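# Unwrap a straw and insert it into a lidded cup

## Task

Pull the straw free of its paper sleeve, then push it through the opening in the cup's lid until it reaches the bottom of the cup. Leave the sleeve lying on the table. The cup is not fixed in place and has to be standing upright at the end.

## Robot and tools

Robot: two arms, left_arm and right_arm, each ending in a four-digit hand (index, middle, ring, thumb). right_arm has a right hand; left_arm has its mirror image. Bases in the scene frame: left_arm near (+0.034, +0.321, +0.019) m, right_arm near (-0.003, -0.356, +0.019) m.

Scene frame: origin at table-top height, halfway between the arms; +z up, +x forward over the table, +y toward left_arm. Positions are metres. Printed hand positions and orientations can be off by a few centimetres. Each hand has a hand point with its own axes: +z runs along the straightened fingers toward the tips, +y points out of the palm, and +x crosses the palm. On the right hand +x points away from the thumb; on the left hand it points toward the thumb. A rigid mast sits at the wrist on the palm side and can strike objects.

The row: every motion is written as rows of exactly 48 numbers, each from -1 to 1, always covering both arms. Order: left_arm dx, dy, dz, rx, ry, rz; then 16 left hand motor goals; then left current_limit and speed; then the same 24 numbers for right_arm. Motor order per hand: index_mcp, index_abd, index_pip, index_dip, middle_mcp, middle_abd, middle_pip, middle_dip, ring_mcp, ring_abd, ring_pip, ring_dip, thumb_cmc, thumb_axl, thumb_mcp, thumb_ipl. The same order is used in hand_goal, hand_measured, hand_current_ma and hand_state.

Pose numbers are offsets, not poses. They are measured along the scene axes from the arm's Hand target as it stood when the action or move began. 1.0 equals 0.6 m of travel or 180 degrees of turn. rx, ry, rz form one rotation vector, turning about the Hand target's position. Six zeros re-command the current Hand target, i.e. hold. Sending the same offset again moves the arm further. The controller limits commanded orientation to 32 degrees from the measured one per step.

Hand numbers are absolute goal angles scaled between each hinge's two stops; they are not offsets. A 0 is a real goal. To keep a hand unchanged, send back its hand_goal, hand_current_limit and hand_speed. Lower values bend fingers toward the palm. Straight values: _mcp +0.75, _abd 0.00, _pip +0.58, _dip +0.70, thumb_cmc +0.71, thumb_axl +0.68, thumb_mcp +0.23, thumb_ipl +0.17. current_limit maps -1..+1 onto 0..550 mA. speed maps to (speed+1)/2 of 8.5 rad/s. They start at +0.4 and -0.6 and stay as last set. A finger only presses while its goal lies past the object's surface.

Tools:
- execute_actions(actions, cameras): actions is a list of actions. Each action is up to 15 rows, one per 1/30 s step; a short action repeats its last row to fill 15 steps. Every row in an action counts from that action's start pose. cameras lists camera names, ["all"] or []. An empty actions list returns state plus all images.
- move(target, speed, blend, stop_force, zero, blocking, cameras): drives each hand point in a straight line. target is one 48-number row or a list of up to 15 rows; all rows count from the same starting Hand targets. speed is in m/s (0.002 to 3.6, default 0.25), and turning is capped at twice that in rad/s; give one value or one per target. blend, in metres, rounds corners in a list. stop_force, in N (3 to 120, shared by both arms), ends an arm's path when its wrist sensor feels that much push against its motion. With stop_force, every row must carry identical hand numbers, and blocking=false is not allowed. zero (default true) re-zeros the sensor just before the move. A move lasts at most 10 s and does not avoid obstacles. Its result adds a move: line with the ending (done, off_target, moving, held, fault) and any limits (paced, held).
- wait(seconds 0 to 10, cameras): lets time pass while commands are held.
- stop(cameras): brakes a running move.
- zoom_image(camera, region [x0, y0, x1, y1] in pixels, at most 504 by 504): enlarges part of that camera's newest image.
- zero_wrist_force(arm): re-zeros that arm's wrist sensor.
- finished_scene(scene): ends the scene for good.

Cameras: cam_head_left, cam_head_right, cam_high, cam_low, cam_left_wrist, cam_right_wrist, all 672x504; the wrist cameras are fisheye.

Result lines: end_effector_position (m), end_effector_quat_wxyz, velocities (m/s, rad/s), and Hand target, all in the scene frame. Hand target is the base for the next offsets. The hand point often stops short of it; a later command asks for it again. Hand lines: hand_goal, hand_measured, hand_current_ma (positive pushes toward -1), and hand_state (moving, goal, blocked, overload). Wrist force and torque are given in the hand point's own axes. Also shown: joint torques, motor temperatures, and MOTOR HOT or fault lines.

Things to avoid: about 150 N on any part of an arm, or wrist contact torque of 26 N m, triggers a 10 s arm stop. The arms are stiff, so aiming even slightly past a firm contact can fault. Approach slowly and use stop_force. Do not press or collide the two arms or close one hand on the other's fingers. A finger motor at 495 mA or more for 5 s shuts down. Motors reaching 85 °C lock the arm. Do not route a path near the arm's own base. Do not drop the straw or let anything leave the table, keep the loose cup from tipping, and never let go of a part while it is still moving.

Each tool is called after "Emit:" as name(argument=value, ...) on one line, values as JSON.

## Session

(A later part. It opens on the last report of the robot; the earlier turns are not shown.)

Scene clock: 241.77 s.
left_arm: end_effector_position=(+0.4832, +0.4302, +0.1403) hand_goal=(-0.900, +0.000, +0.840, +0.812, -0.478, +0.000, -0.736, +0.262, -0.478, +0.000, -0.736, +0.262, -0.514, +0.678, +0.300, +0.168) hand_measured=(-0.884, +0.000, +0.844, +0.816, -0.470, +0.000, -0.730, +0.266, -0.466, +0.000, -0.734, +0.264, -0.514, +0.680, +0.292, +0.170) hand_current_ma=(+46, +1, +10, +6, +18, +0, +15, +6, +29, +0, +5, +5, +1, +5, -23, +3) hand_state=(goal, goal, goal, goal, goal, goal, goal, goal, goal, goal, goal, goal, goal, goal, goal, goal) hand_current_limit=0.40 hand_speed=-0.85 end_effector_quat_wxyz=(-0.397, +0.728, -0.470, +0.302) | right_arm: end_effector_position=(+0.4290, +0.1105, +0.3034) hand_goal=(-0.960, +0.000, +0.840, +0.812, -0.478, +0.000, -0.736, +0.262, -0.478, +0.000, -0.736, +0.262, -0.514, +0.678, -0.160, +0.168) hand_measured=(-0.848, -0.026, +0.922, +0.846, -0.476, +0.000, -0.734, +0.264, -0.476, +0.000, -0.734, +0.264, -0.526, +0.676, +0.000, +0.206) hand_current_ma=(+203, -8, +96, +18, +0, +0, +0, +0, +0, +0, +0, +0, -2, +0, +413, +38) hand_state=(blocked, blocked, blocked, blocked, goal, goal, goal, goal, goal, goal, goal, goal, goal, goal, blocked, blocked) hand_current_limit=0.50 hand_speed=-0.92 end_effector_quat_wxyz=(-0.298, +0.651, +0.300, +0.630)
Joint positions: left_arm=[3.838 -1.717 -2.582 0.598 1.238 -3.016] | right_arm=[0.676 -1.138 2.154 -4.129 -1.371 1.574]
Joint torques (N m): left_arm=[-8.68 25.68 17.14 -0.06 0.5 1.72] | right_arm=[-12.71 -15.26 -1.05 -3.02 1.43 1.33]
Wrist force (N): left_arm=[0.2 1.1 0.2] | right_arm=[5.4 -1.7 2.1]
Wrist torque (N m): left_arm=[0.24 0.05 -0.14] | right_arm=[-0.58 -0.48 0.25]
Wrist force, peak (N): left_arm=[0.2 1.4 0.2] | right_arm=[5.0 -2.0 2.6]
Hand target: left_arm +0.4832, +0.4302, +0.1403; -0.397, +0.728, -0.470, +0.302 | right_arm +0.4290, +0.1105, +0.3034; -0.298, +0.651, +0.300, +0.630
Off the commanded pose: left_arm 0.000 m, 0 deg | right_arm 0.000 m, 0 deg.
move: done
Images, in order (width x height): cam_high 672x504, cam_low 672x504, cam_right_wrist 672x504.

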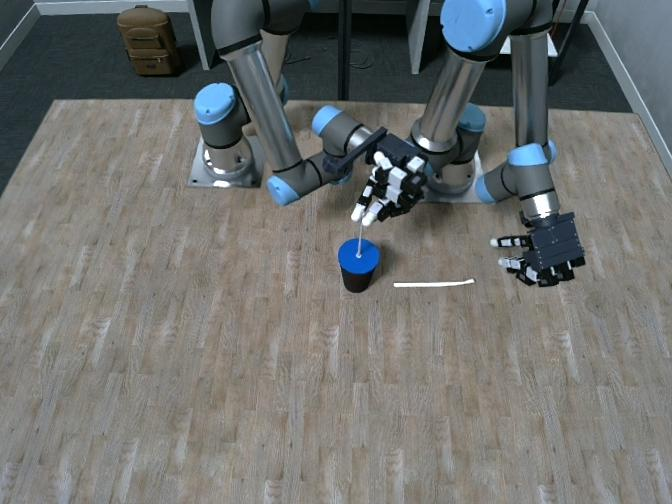

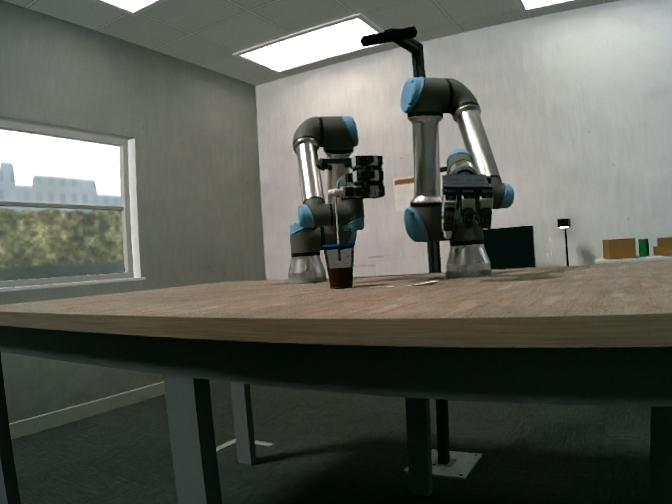

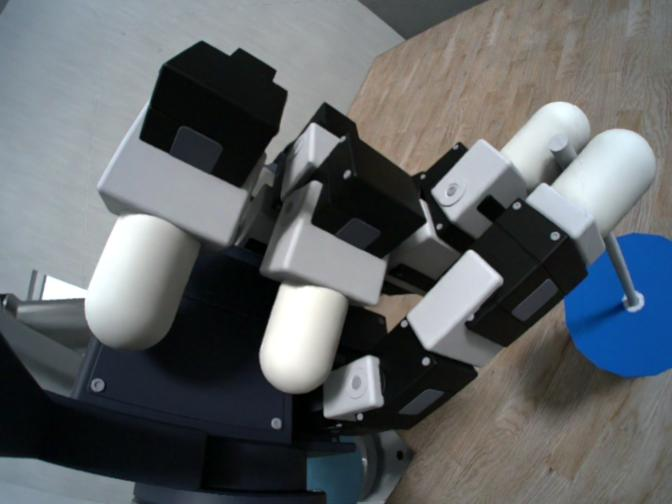

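Emit:
move(target=[0,0,0,0,0,0,-0.9,0,0.839,0.812,-0.479,0,-0.737,0.261,-0.479,0,-0.737,0.261,-0.514,0.677,0.3,0.168,0.4,-0.85,0,0,-0.14,0,0,0,-0.96,0,0.839,0.812,-0.479,0,-0.737,0.261,-0.479,0,-0.737,0.261,-0.514,0.677,-0.16,0.168,0.5,-0.92], speed=0.025, stop_force=3, cameras=["cam_high","cam_low"])

Emit:
zoom_image(camera="cam_low", region=[295, 160, 385, 295])

Emit:
zoom_image(camera="cam_high", region=[308, 195, 398, 315])

Scene clock: 250.53 s.
left_arm: end_effector_position=(+0.4832, +0.4302, +0.1403) hand_goal=(-0.900, +0.000, +0.840, +0.812, -0.478, +0.000, -0.736, +0.262, -0.478, +0.000, -0.736, +0.262, -0.514, +0.678, +0.300, +0.168) hand_measured=(-0.884, +0.000, +0.844, +0.816, -0.470, +0.000, -0.730, +0.266, -0.466, +0.000, -0.734, +0.264, -0.514, +0.680, +0.292, +0.170) hand_current_ma=(+46, +1, +10, +6, +18, +0, +15, +6, +29, +0, +5, +5, +1, +5, -23, +3) hand_state=(goal, goal, goal, goal, goal, goal, goal, goal, goal, goal, goal, goal, goal, goal, goal, goal) hand_current_limit=0.40 hand_speed=-0.85 end_effector_quat_wxyz=(-0.397, +0.728, -0.470, +0.302) | right_arm: end_effector_position=(+0.4289, +0.1105, +0.2234) hand_goal=(-0.960, +0.000, +0.840, +0.812, -0.478, +0.000, -0.736, +0.262, -0.478, +0.000, -0.736, +0.262, -0.514, +0.678, -0.160, +0.168) hand_measured=(-0.848, -0.050, +0.922, +0.846, -0.476, +0.000, -0.734, +0.264, -0.476, +0.000, -0.734, +0.264, -0.544, +0.668, +0.000, +0.206) hand_current_ma=(+203, -28, +96, +18, +0, +0, +0, +0, +0, +0, +0, +0, -15, -2, +413, +38) hand_state=(blocked, blocked, blocked, blocked, goal, goal, goal, goal, goal, goal, goal, goal, blocked, goal, blocked, blocked) hand_current_limit=0.50 hand_speed=-0.92 end_effector_quat_wxyz=(-0.298, +0.651, +0.300, +0.630)
Joint positions: left_arm=[3.838 -1.717 -2.582 0.598 1.238 -3.016] | right_arm=[0.676 -0.934 2.161 -4.34 -1.371 1.574]
Joint torques (N m): left_arm=[-8.45 26.02 17.65 -0.16 0.47 1.75] | right_arm=[-11.1 -44.77 2.92 1.09 0.23 1.09]
Wrist force (N): left_arm=[0.1 1.2 0.3] | right_arm=[4.8 -2.0 2.9]
Wrist torque (N m): left_arm=[0.24 0.06 -0.15] | right_arm=[-0.61 -0.41 0.30]
Wrist force, peak (N): left_arm=[0.1 1.5 0.2] | right_arm=[8.2 -2.2 2.5]
Hand target: left_arm +0.4832, +0.4302, +0.1403; -0.397, +0.728, -0.470, +0.302 | right_arm +0.4289, +0.1105, +0.2234; -0.298, +0.651, +0.300, +0.630 (not the last commanded pose)
Off the commanded pose: left_arm 0.000 m, 0 deg | right_arm 0.004 m, 0 deg.
move: contact (right_arm)
Images, in order (width x height): cam_high 672x504, cam_low 672x504.

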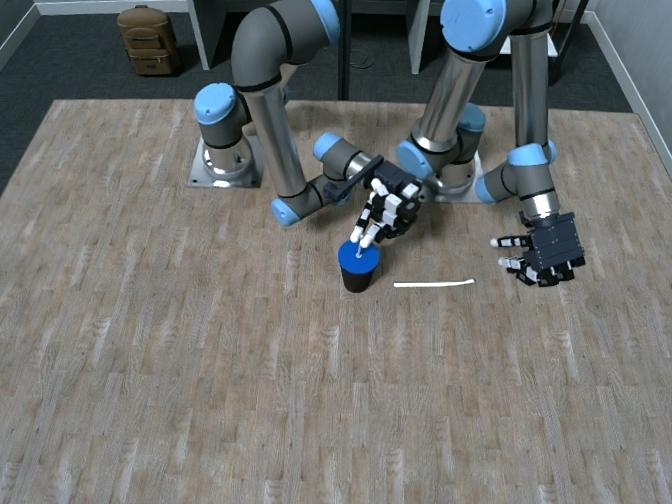

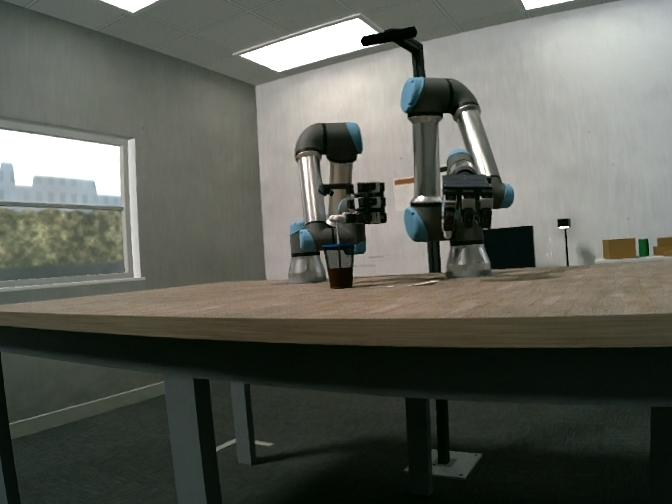

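Scaled by 3.733 from the camera's 672x504 image, which has a finer 960x720 frame.

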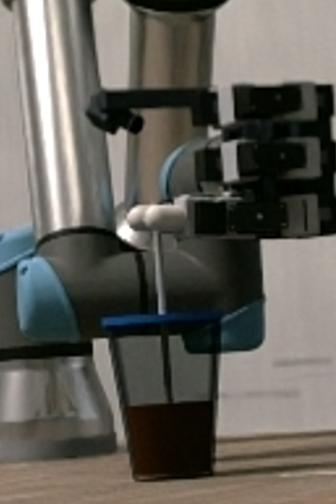

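Scaled by 4.200 from the camera's 672x504 image, which has a finer 960x720 frame.

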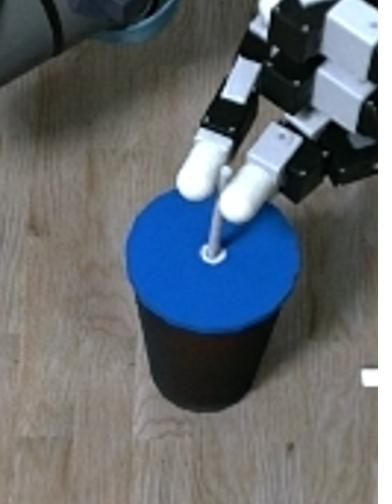

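Emit:
wait(seconds=0.1, cameras=["cam_right_wrist"])

Emit:
zoom_image(camera="cam_right_wrist", region=[532, 92, 672, 352])

Scene clock: 255.53 s.
left_arm: end_effector_position=(+0.4832, +0.4302, +0.1403) hand_goal=(-0.900, +0.000, +0.840, +0.812, -0.478, +0.000, -0.736, +0.262, -0.478, +0.000, -0.736, +0.262, -0.514, +0.678, +0.300, +0.168) hand_measured=(-0.884, +0.000, +0.844, +0.816, -0.470, +0.000, -0.730, +0.266, -0.466, +0.000, -0.734, +0.264, -0.514, +0.680, +0.292, +0.170) hand_current_ma=(+46, +1, +10, +6, +18, +0, +15, +6, +29, +0, +5, +5, +1, +5, -23, +3) hand_state=(goal, goal, goal, goal, goal, goal, goal, goal, goal, goal, goal, goal, goal, goal, goal, goal) hand_current_limit=0.40 hand_speed=-0.85 end_effector_quat_wxyz=(-0.397, +0.728, -0.470, +0.302) | right_arm: end_effector_position=(+0.4289, +0.1105, +0.2234) hand_goal=(-0.960, +0.000, +0.840, +0.812, -0.478, +0.000, -0.736, +0.262, -0.478, +0.000, -0.736, +0.262, -0.514, +0.678, -0.160, +0.168) hand_measured=(-0.848, -0.050, +0.922, +0.846, -0.476, +0.000, -0.734, +0.264, -0.476, +0.000, -0.734, +0.264, -0.544, +0.668, +0.000, +0.206) hand_current_ma=(+203, -28, +96, +18, +0, +0, +0, +0, +0, +0, +0, +0, -15, -2, +413, +38) hand_state=(blocked, blocked, blocked, blocked, goal, goal, goal, goal, goal, goal, goal, goal, blocked, goal, blocked, blocked) hand_current_limit=0.50 hand_speed=-0.92 end_effector_quat_wxyz=(-0.298, +0.651, +0.300, +0.630)
Joint positions: left_arm=[3.838 -1.717 -2.582 0.598 1.238 -3.016] | right_arm=[0.676 -0.934 2.161 -4.34 -1.371 1.574]
Joint torques (N m): left_arm=[-7.75 25.3 16.97 -0.11 0.32 1.21] | right_arm=[-10.96 -44.72 2.48 0.96 0.12 1.12]
Wrist force (N): left_arm=[-0.1 1.0 0.3] | right_arm=[4.6 -1.7 3.0]
Wrist torque (N m): left_arm=[0.22 0.09 -0.16] | right_arm=[-0.59 -0.38 0.28]
Wrist force, peak (N): left_arm=[0.2 1.4 0.2] | right_arm=[4.9 -2.0 2.9]
Hand target: left_arm +0.4832, +0.4302, +0.1403; -0.397, +0.728, -0.470, +0.302 | right_arm +0.4289, +0.1105, +0.2234; -0.298, +0.651, +0.300, +0.630 (not the last commanded pose)
Off the commanded pose: left_arm 0.000 m, 0 deg | right_arm 0.004 m, 0 deg.
wait: 0.10 s; at rest from the start
Images, in order (width x height): cam_right_wrist 672x504.

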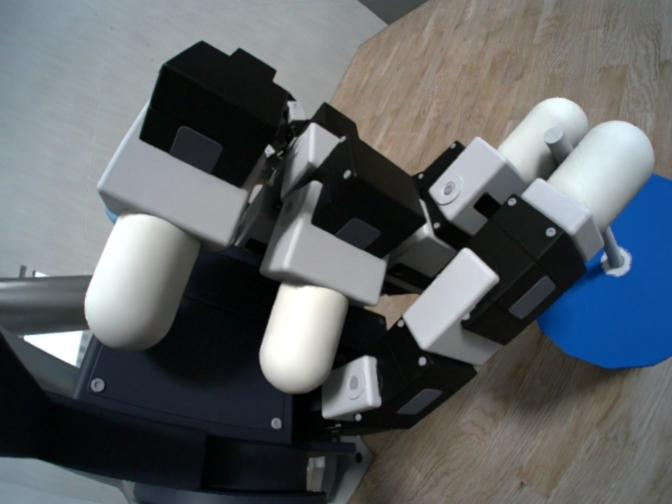

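Scaled by 1.938 from the camera's 672x504 image, which has a finer 960x720 frame.

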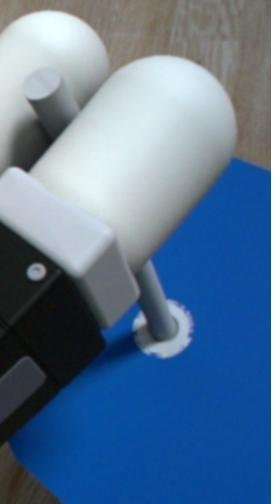

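Emit:
move(target=[0,0,0,0,0,0,-0.9,0,0.839,0.812,-0.479,0,-0.737,0.261,-0.479,0,-0.737,0.261,-0.514,0.677,0.3,0.168,0.4,-0.85,0,0,-0.0083,0,0,0,-0.96,0,0.839,0.812,-0.479,0,-0.737,0.261,-0.479,0,-0.737,0.261,-0.514,0.677,-0.16,0.168,0.5,-0.92], speed=0.02)

Emit:
move(target=[0,0,0,0,0,0,-0.9,0,0.839,0.812,-0.479,0,-0.737,0.261,-0.479,0,-0.737,0.261,-0.514,0.677,0.3,0.168,0.4,-0.85,0,0,0,0,0,0,-0.6,0,0.839,0.812,-0.479,0,-0.737,0.261,-0.479,0,-0.737,0.261,-0.514,0.677,0.2,0.168,0.4,-0.9], speed=0.15, cameras=["cam_high","cam_low","cam_right_wrist"])

Emit:
zoom_image(camera="cam_high", region=[308, 195, 398, 315])

Emit:
zoom_image(camera="cam_low", region=[295, 160, 385, 295])

Scene clock: 264.53 s.
left_arm: end_effector_position=(+0.4832, +0.4302, +0.1403) hand_goal=(-0.900, +0.000, +0.840, +0.812, -0.478, +0.000, -0.736, +0.262, -0.478, +0.000, -0.736, +0.262, -0.514, +0.678, +0.300, +0.168) hand_measured=(-0.884, +0.000, +0.844, +0.816, -0.470, +0.000, -0.730, +0.266, -0.466, +0.000, -0.734, +0.264, -0.514, +0.680, +0.292, +0.170) hand_current_ma=(+46, +1, +10, +6, +18, +0, +15, +6, +29, +0, +5, +5, +1, +5, -23, +3) hand_state=(goal, goal, goal, goal, goal, goal, goal, goal, goal, goal, goal, goal, goal, goal, goal, goal) hand_current_limit=0.40 hand_speed=-0.85 end_effector_quat_wxyz=(-0.397, +0.728, -0.470, +0.302) | right_arm: end_effector_position=(+0.4289, +0.1105, +0.2186) hand_goal=(-0.960, +0.000, +0.840, +0.812, -0.478, +0.000, -0.736, +0.262, -0.478, +0.000, -0.736, +0.262, -0.514, +0.678, -0.160, +0.168) hand_measured=(-0.848, -0.070, +0.922, +0.846, -0.476, +0.000, -0.734, +0.264, -0.476, +0.000, -0.734, +0.264, -0.570, +0.664, -0.002, +0.206) hand_current_ma=(+203, -54, +96, +18, +0, +0, +0, +0, +0, +0, +0, +0, -47, -5, +412, +38) hand_state=(blocked, blocked, blocked, blocked, goal, goal, goal, goal, goal, goal, goal, goal, blocked, goal, blocked, blocked) hand_current_limit=0.50 hand_speed=-0.92 end_effector_quat_wxyz=(-0.298, +0.651, +0.300, +0.630) end_effector_velocity=(+0.000, +0.000, -0.002) end_effector_angular_velocity=(+0.000, +0.000, +0.000)
Joint positions: left_arm=[3.838 -1.717 -2.582 0.598 1.238 -3.016] | right_arm=[0.676 -0.921 2.16 -4.352 -1.371 1.574]
Joint velocities: left_arm=[within noise] | right_arm=[0 0.005 0 -0.004 0 0]
Joint torques (N m): left_arm=[-6.96 27.35 17.52 0.15 0.47 1.71] | right_arm=[-11.39 -18.31 -17.55 -1.87 0.05 1.21]
Wrist force (N): left_arm=[0.0 1.2 0.3] | right_arm=[9.5 -1.8 2.6]
Wrist torque (N m): left_arm=[0.24 0.08 -0.17] | right_arm=[-0.64 -0.67 0.13]
Wrist force, peak (N): left_arm=[0.2 1.5 0.3] | right_arm=[9.5 -1.8 2.6]
Hand target: left_arm +0.4832, +0.4302, +0.1403; -0.397, +0.728, -0.470, +0.302 | right_arm +0.4289, +0.1105, +0.2184; -0.298, +0.651, +0.300, +0.630
Off the commanded pose: left_arm 0.000 m, 0 deg | right_arm 0.000 m, 0 deg.
move: done

Scene clock: 266.00 s.
left_arm: end_effector_position=(+0.4832, +0.4302, +0.1403) hand_goal=(-0.900, +0.000, +0.840, +0.812, -0.478, +0.000, -0.736, +0.262, -0.478, +0.000, -0.736, +0.262, -0.514, +0.678, +0.300, +0.168) hand_measured=(-0.884, +0.000, +0.844, +0.816, -0.470, +0.000, -0.730, +0.266, -0.466, +0.000, -0.734, +0.264, -0.514, +0.680, +0.292, +0.170) hand_current_ma=(+46, +1, +10, +6, +18, +0, +15, +6, +29, +0, +5, +5, +1, +5, -23, +3) hand_state=(goal, goal, goal, goal, goal, goal, goal, goal, goal, goal, goal, goal, goal, goal, goal, goal) hand_current_limit=0.40 hand_speed=-0.85 end_effector_quat_wxyz=(-0.397, +0.728, -0.470, +0.302) | right_arm: end_effector_position=(+0.4289, +0.1105, +0.2184) hand_goal=(-0.600, +0.000, +0.840, +0.812, -0.478, +0.000, -0.736, +0.262, -0.478, +0.000, -0.736, +0.262, -0.514, +0.678, +0.200, +0.168) hand_measured=(-0.602, +0.002, +0.844, +0.814, -0.476, +0.000, -0.734, +0.264, -0.476, +0.000, -0.734, +0.264, -0.508, +0.678, +0.198, +0.170) hand_current_ma=(+0, +0, +0, +0, +0, +0, +0, +0, +0, +0, +0, +0, +1, +0, +0, +0) hand_state=(goal, goal, goal, goal, goal, goal, goal, goal, goal, goal, goal, goal, goal, goal, goal, goal) hand_current_limit=0.40 hand_speed=-0.90 end_effector_quat_wxyz=(-0.298, +0.651, +0.300, +0.630)
Joint positions: left_arm=[3.838 -1.717 -2.582 0.598 1.238 -3.016] | right_arm=[0.676 -0.921 2.16 -4.352 -1.371 1.574]
Joint torques (N m): left_arm=[-9.12 27.57 16.82 0.12 0.36 1.57] | right_arm=[-11.5 -25.81 -17.73 -3.05 -0.01 1.17]
Wrist force (N): left_arm=[0.2 1.1 0.3] | right_arm=[1.9 -1.5 2.3]
Wrist torque (N m): left_arm=[0.23 0.04 -0.14] | right_arm=[-0.55 -0.25 0.36]
Wrist force, peak (N): left_arm=[0.0 1.5 0.3] | right_arm=[9.8 -2.0 2.4]
Hand target: left_arm +0.4832, +0.4302, +0.1403; -0.397, +0.728, -0.470, +0.302 | right_arm +0.4289, +0.1105, +0.2184; -0.298, +0.651, +0.300, +0.630
Off the commanded pose: left_arm 0.000 m, 0 deg | right_arm 0.000 m, 0 deg.
move: done
Images, in order (width x height): cam_high 672x504, cam_low 672x504, cam_right_wrist 672x504.

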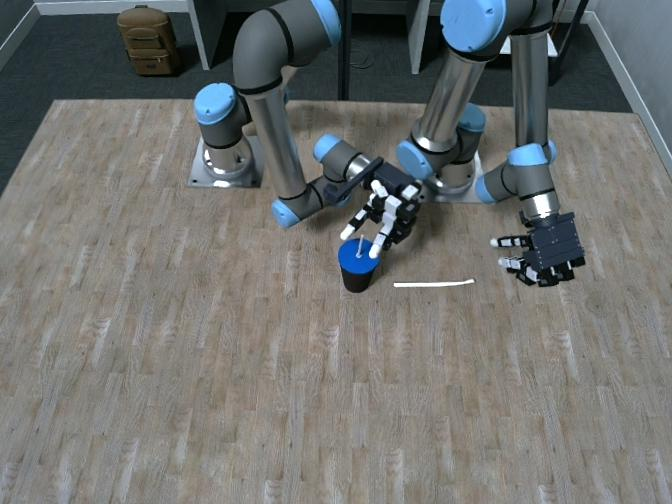

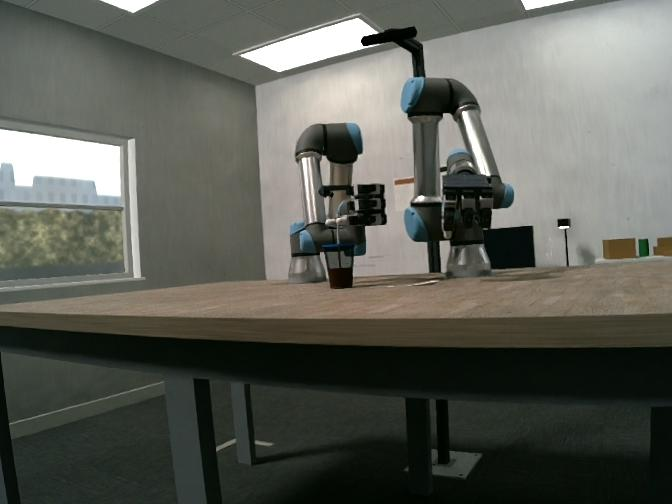

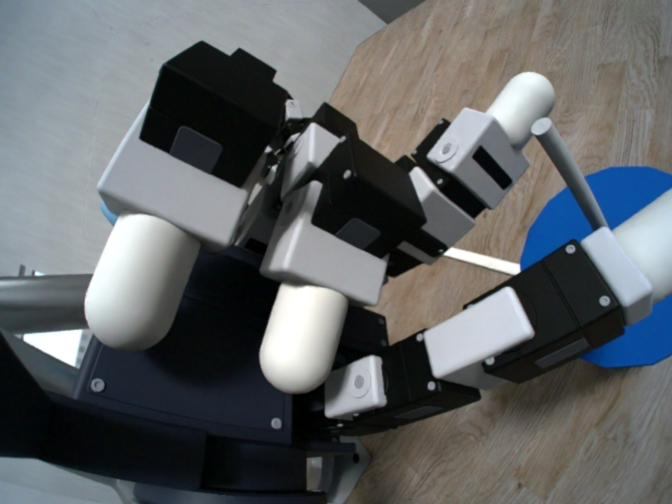

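Scaled by 4.200 from the camera's 672x504 image, which has a finer 960x720 frame.

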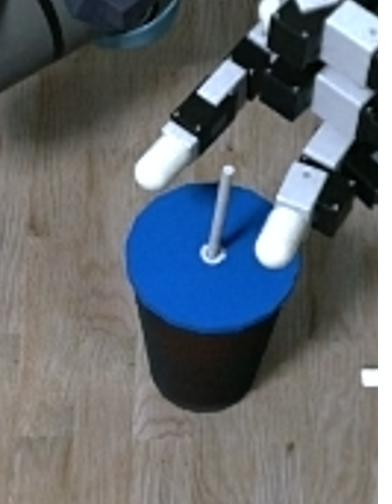

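Scaled by 3.733 from the camera's 672x504 image, which has a finer 960x720 frame.

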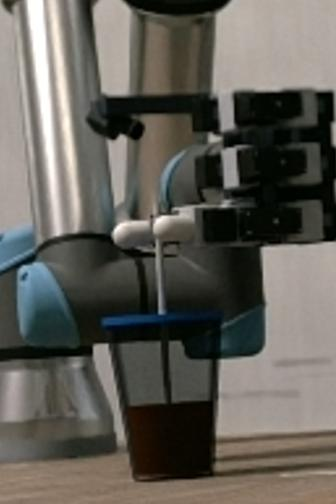

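Emit:
move(target=[[0,0,0,0,0,0,-0.9,0,0.839,0.812,-0.479,0,-0.737,0.261,-0.479,0,-0.737,0.261,-0.514,0.677,0.3,0.168,0.4,-0.85,-0.14,0.118,0.005,0,0,0,-0.6,0,0.839,0.812,-0.479,0,-0.737,0.261,-0.479,0,-0.737,0.261,-0.514,0.677,0.2,0.168,0.4,-0.9],[0,0,0,0,0,0,-0.9,0,0.839,0.812,-0.479,0,-0.737,0.261,-0.479,0,-0.737,0.261,-0.514,0.677,0.3,0.168,0.4,-0.85,-0.155,0.12,0.25,0,0,0,-0.6,0,0.839,0.812,-0.479,0,-0.737,0.261,-0.479,0,-0.737,0.261,-0.514,0.677,0.2,0.168,0.4,-0.9]], speed=[0.1,0.2], blend=[0.02,0], cameras=["cam_high","cam_low"])

Emit:
zoom_image(camera="cam_high", region=[308, 195, 398, 315])

Emit:
zoom_image(camera="cam_low", region=[295, 190, 385, 300])

Scene clock: 275.23 s.
left_arm: end_effector_position=(+0.4832, +0.4302, +0.1403) hand_goal=(-0.900, +0.000, +0.840, +0.812, -0.478, +0.000, -0.736, +0.262, -0.478, +0.000, -0.736, +0.262, -0.514, +0.678, +0.300, +0.168) hand_measured=(-0.884, +0.000, +0.844, +0.816, -0.470, +0.000, -0.730, +0.266, -0.466, +0.000, -0.734, +0.264, -0.514, +0.680, +0.292, +0.170) hand_current_ma=(+46, +1, +10, +6, +18, +0, +15, +6, +29, +0, +5, +5, +1, +5, -23, +3) hand_state=(goal, goal, goal, goal, goal, goal, goal, goal, goal, goal, goal, goal, goal, goal, goal, goal) hand_current_limit=0.40 hand_speed=-0.85 end_effector_quat_wxyz=(-0.397, +0.728, -0.470, +0.302) | right_arm: end_effector_position=(+0.3359, +0.1825, +0.3683) hand_goal=(-0.600, +0.000, +0.840, +0.812, -0.478, +0.000, -0.736, +0.262, -0.478, +0.000, -0.736, +0.262, -0.514, +0.678, +0.200, +0.168) hand_measured=(-0.602, +0.002, +0.844, +0.814, -0.476, +0.000, -0.734, +0.264, -0.476, +0.000, -0.734, +0.264, -0.508, +0.678, +0.198, +0.170) hand_current_ma=(+0, +0, +0, +0, +0, +0, +0, +0, +0, +0, +0, +0, +1, +0, +0, +0) hand_state=(goal, goal, goal, goal, goal, goal, goal, goal, goal, goal, goal, goal, goal, goal, goal, goal) hand_current_limit=0.40 hand_speed=-0.90 end_effector_quat_wxyz=(-0.298, +0.651, +0.300, +0.630)
Joint positions: left_arm=[3.838 -1.717 -2.582 0.598 1.238 -3.016] | right_arm=[0.968 -1.23 2.038 -3.921 -1.663 1.583]
Joint torques (N m): left_arm=[-8.98 26.33 16.98 0.22 0.49 1.56] | right_arm=[13.13 -40.72 -27.49 -0.14 -1.33 1.31]
Wrist force (N): left_arm=[-0.1 1.3 0.4] | right_arm=[2.0 -1.5 2.1]
Wrist torque (N m): left_arm=[0.25 0.08 -0.17] | right_arm=[-0.44 -0.26 0.40]
Wrist force, peak (N): left_arm=[0.1 1.4 0.5] | right_arm=[3.1 -1.8 2.1]
Hand target: left_arm +0.4832, +0.4302, +0.1403; -0.397, +0.728, -0.470, +0.302 | right_arm +0.3359, +0.1825, +0.3684; -0.298, +0.651, +0.300, +0.630
Off the commanded pose: left_arm 0.000 m, 0 deg | right_arm 0.000 m, 0 deg.
move: done
Images, in order (width x height): cam_high 672x504, cam_low 672x504.

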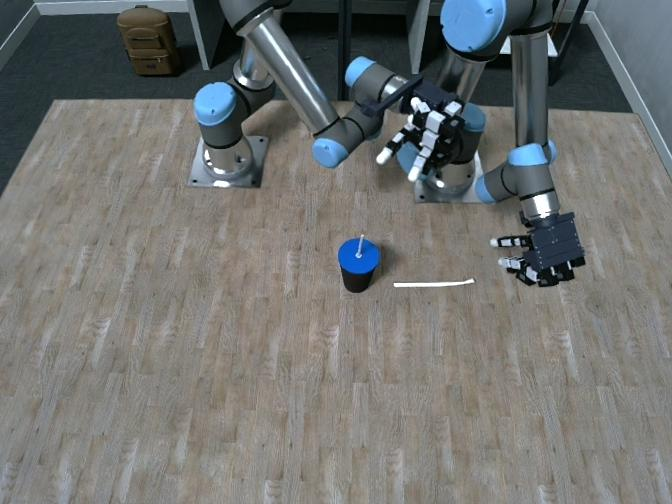

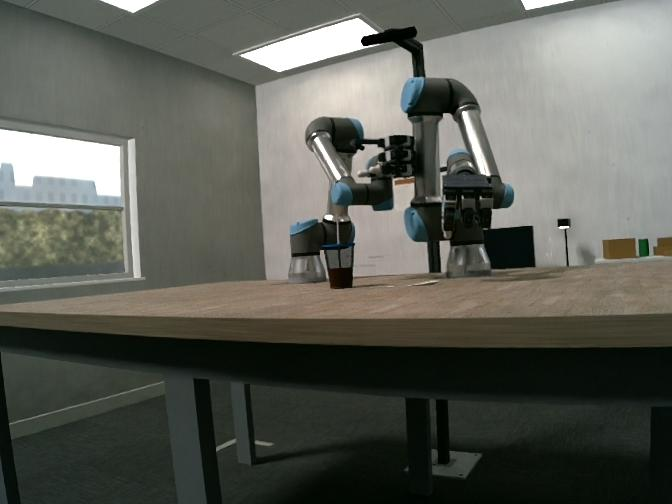

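Scaled by 4.200 from the camera's 672x504 image, which has a finer 960x720 frame.

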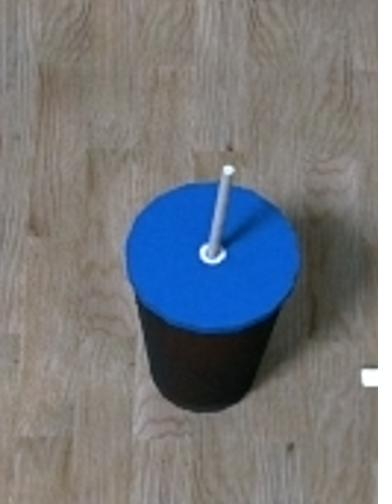

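Scaled by 4.582 from the camera's 672x504 image, which has a finer 960x720 frame.

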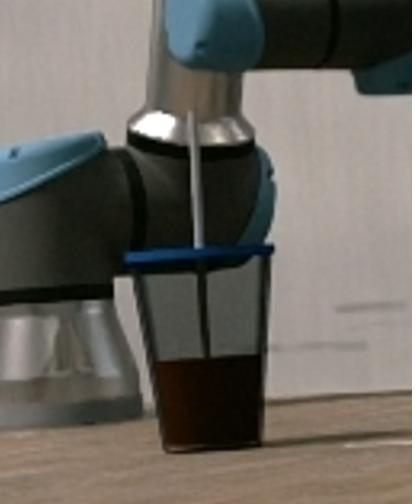

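Emit:
finished_scene(scene=2)

The scene is finished: the task was done.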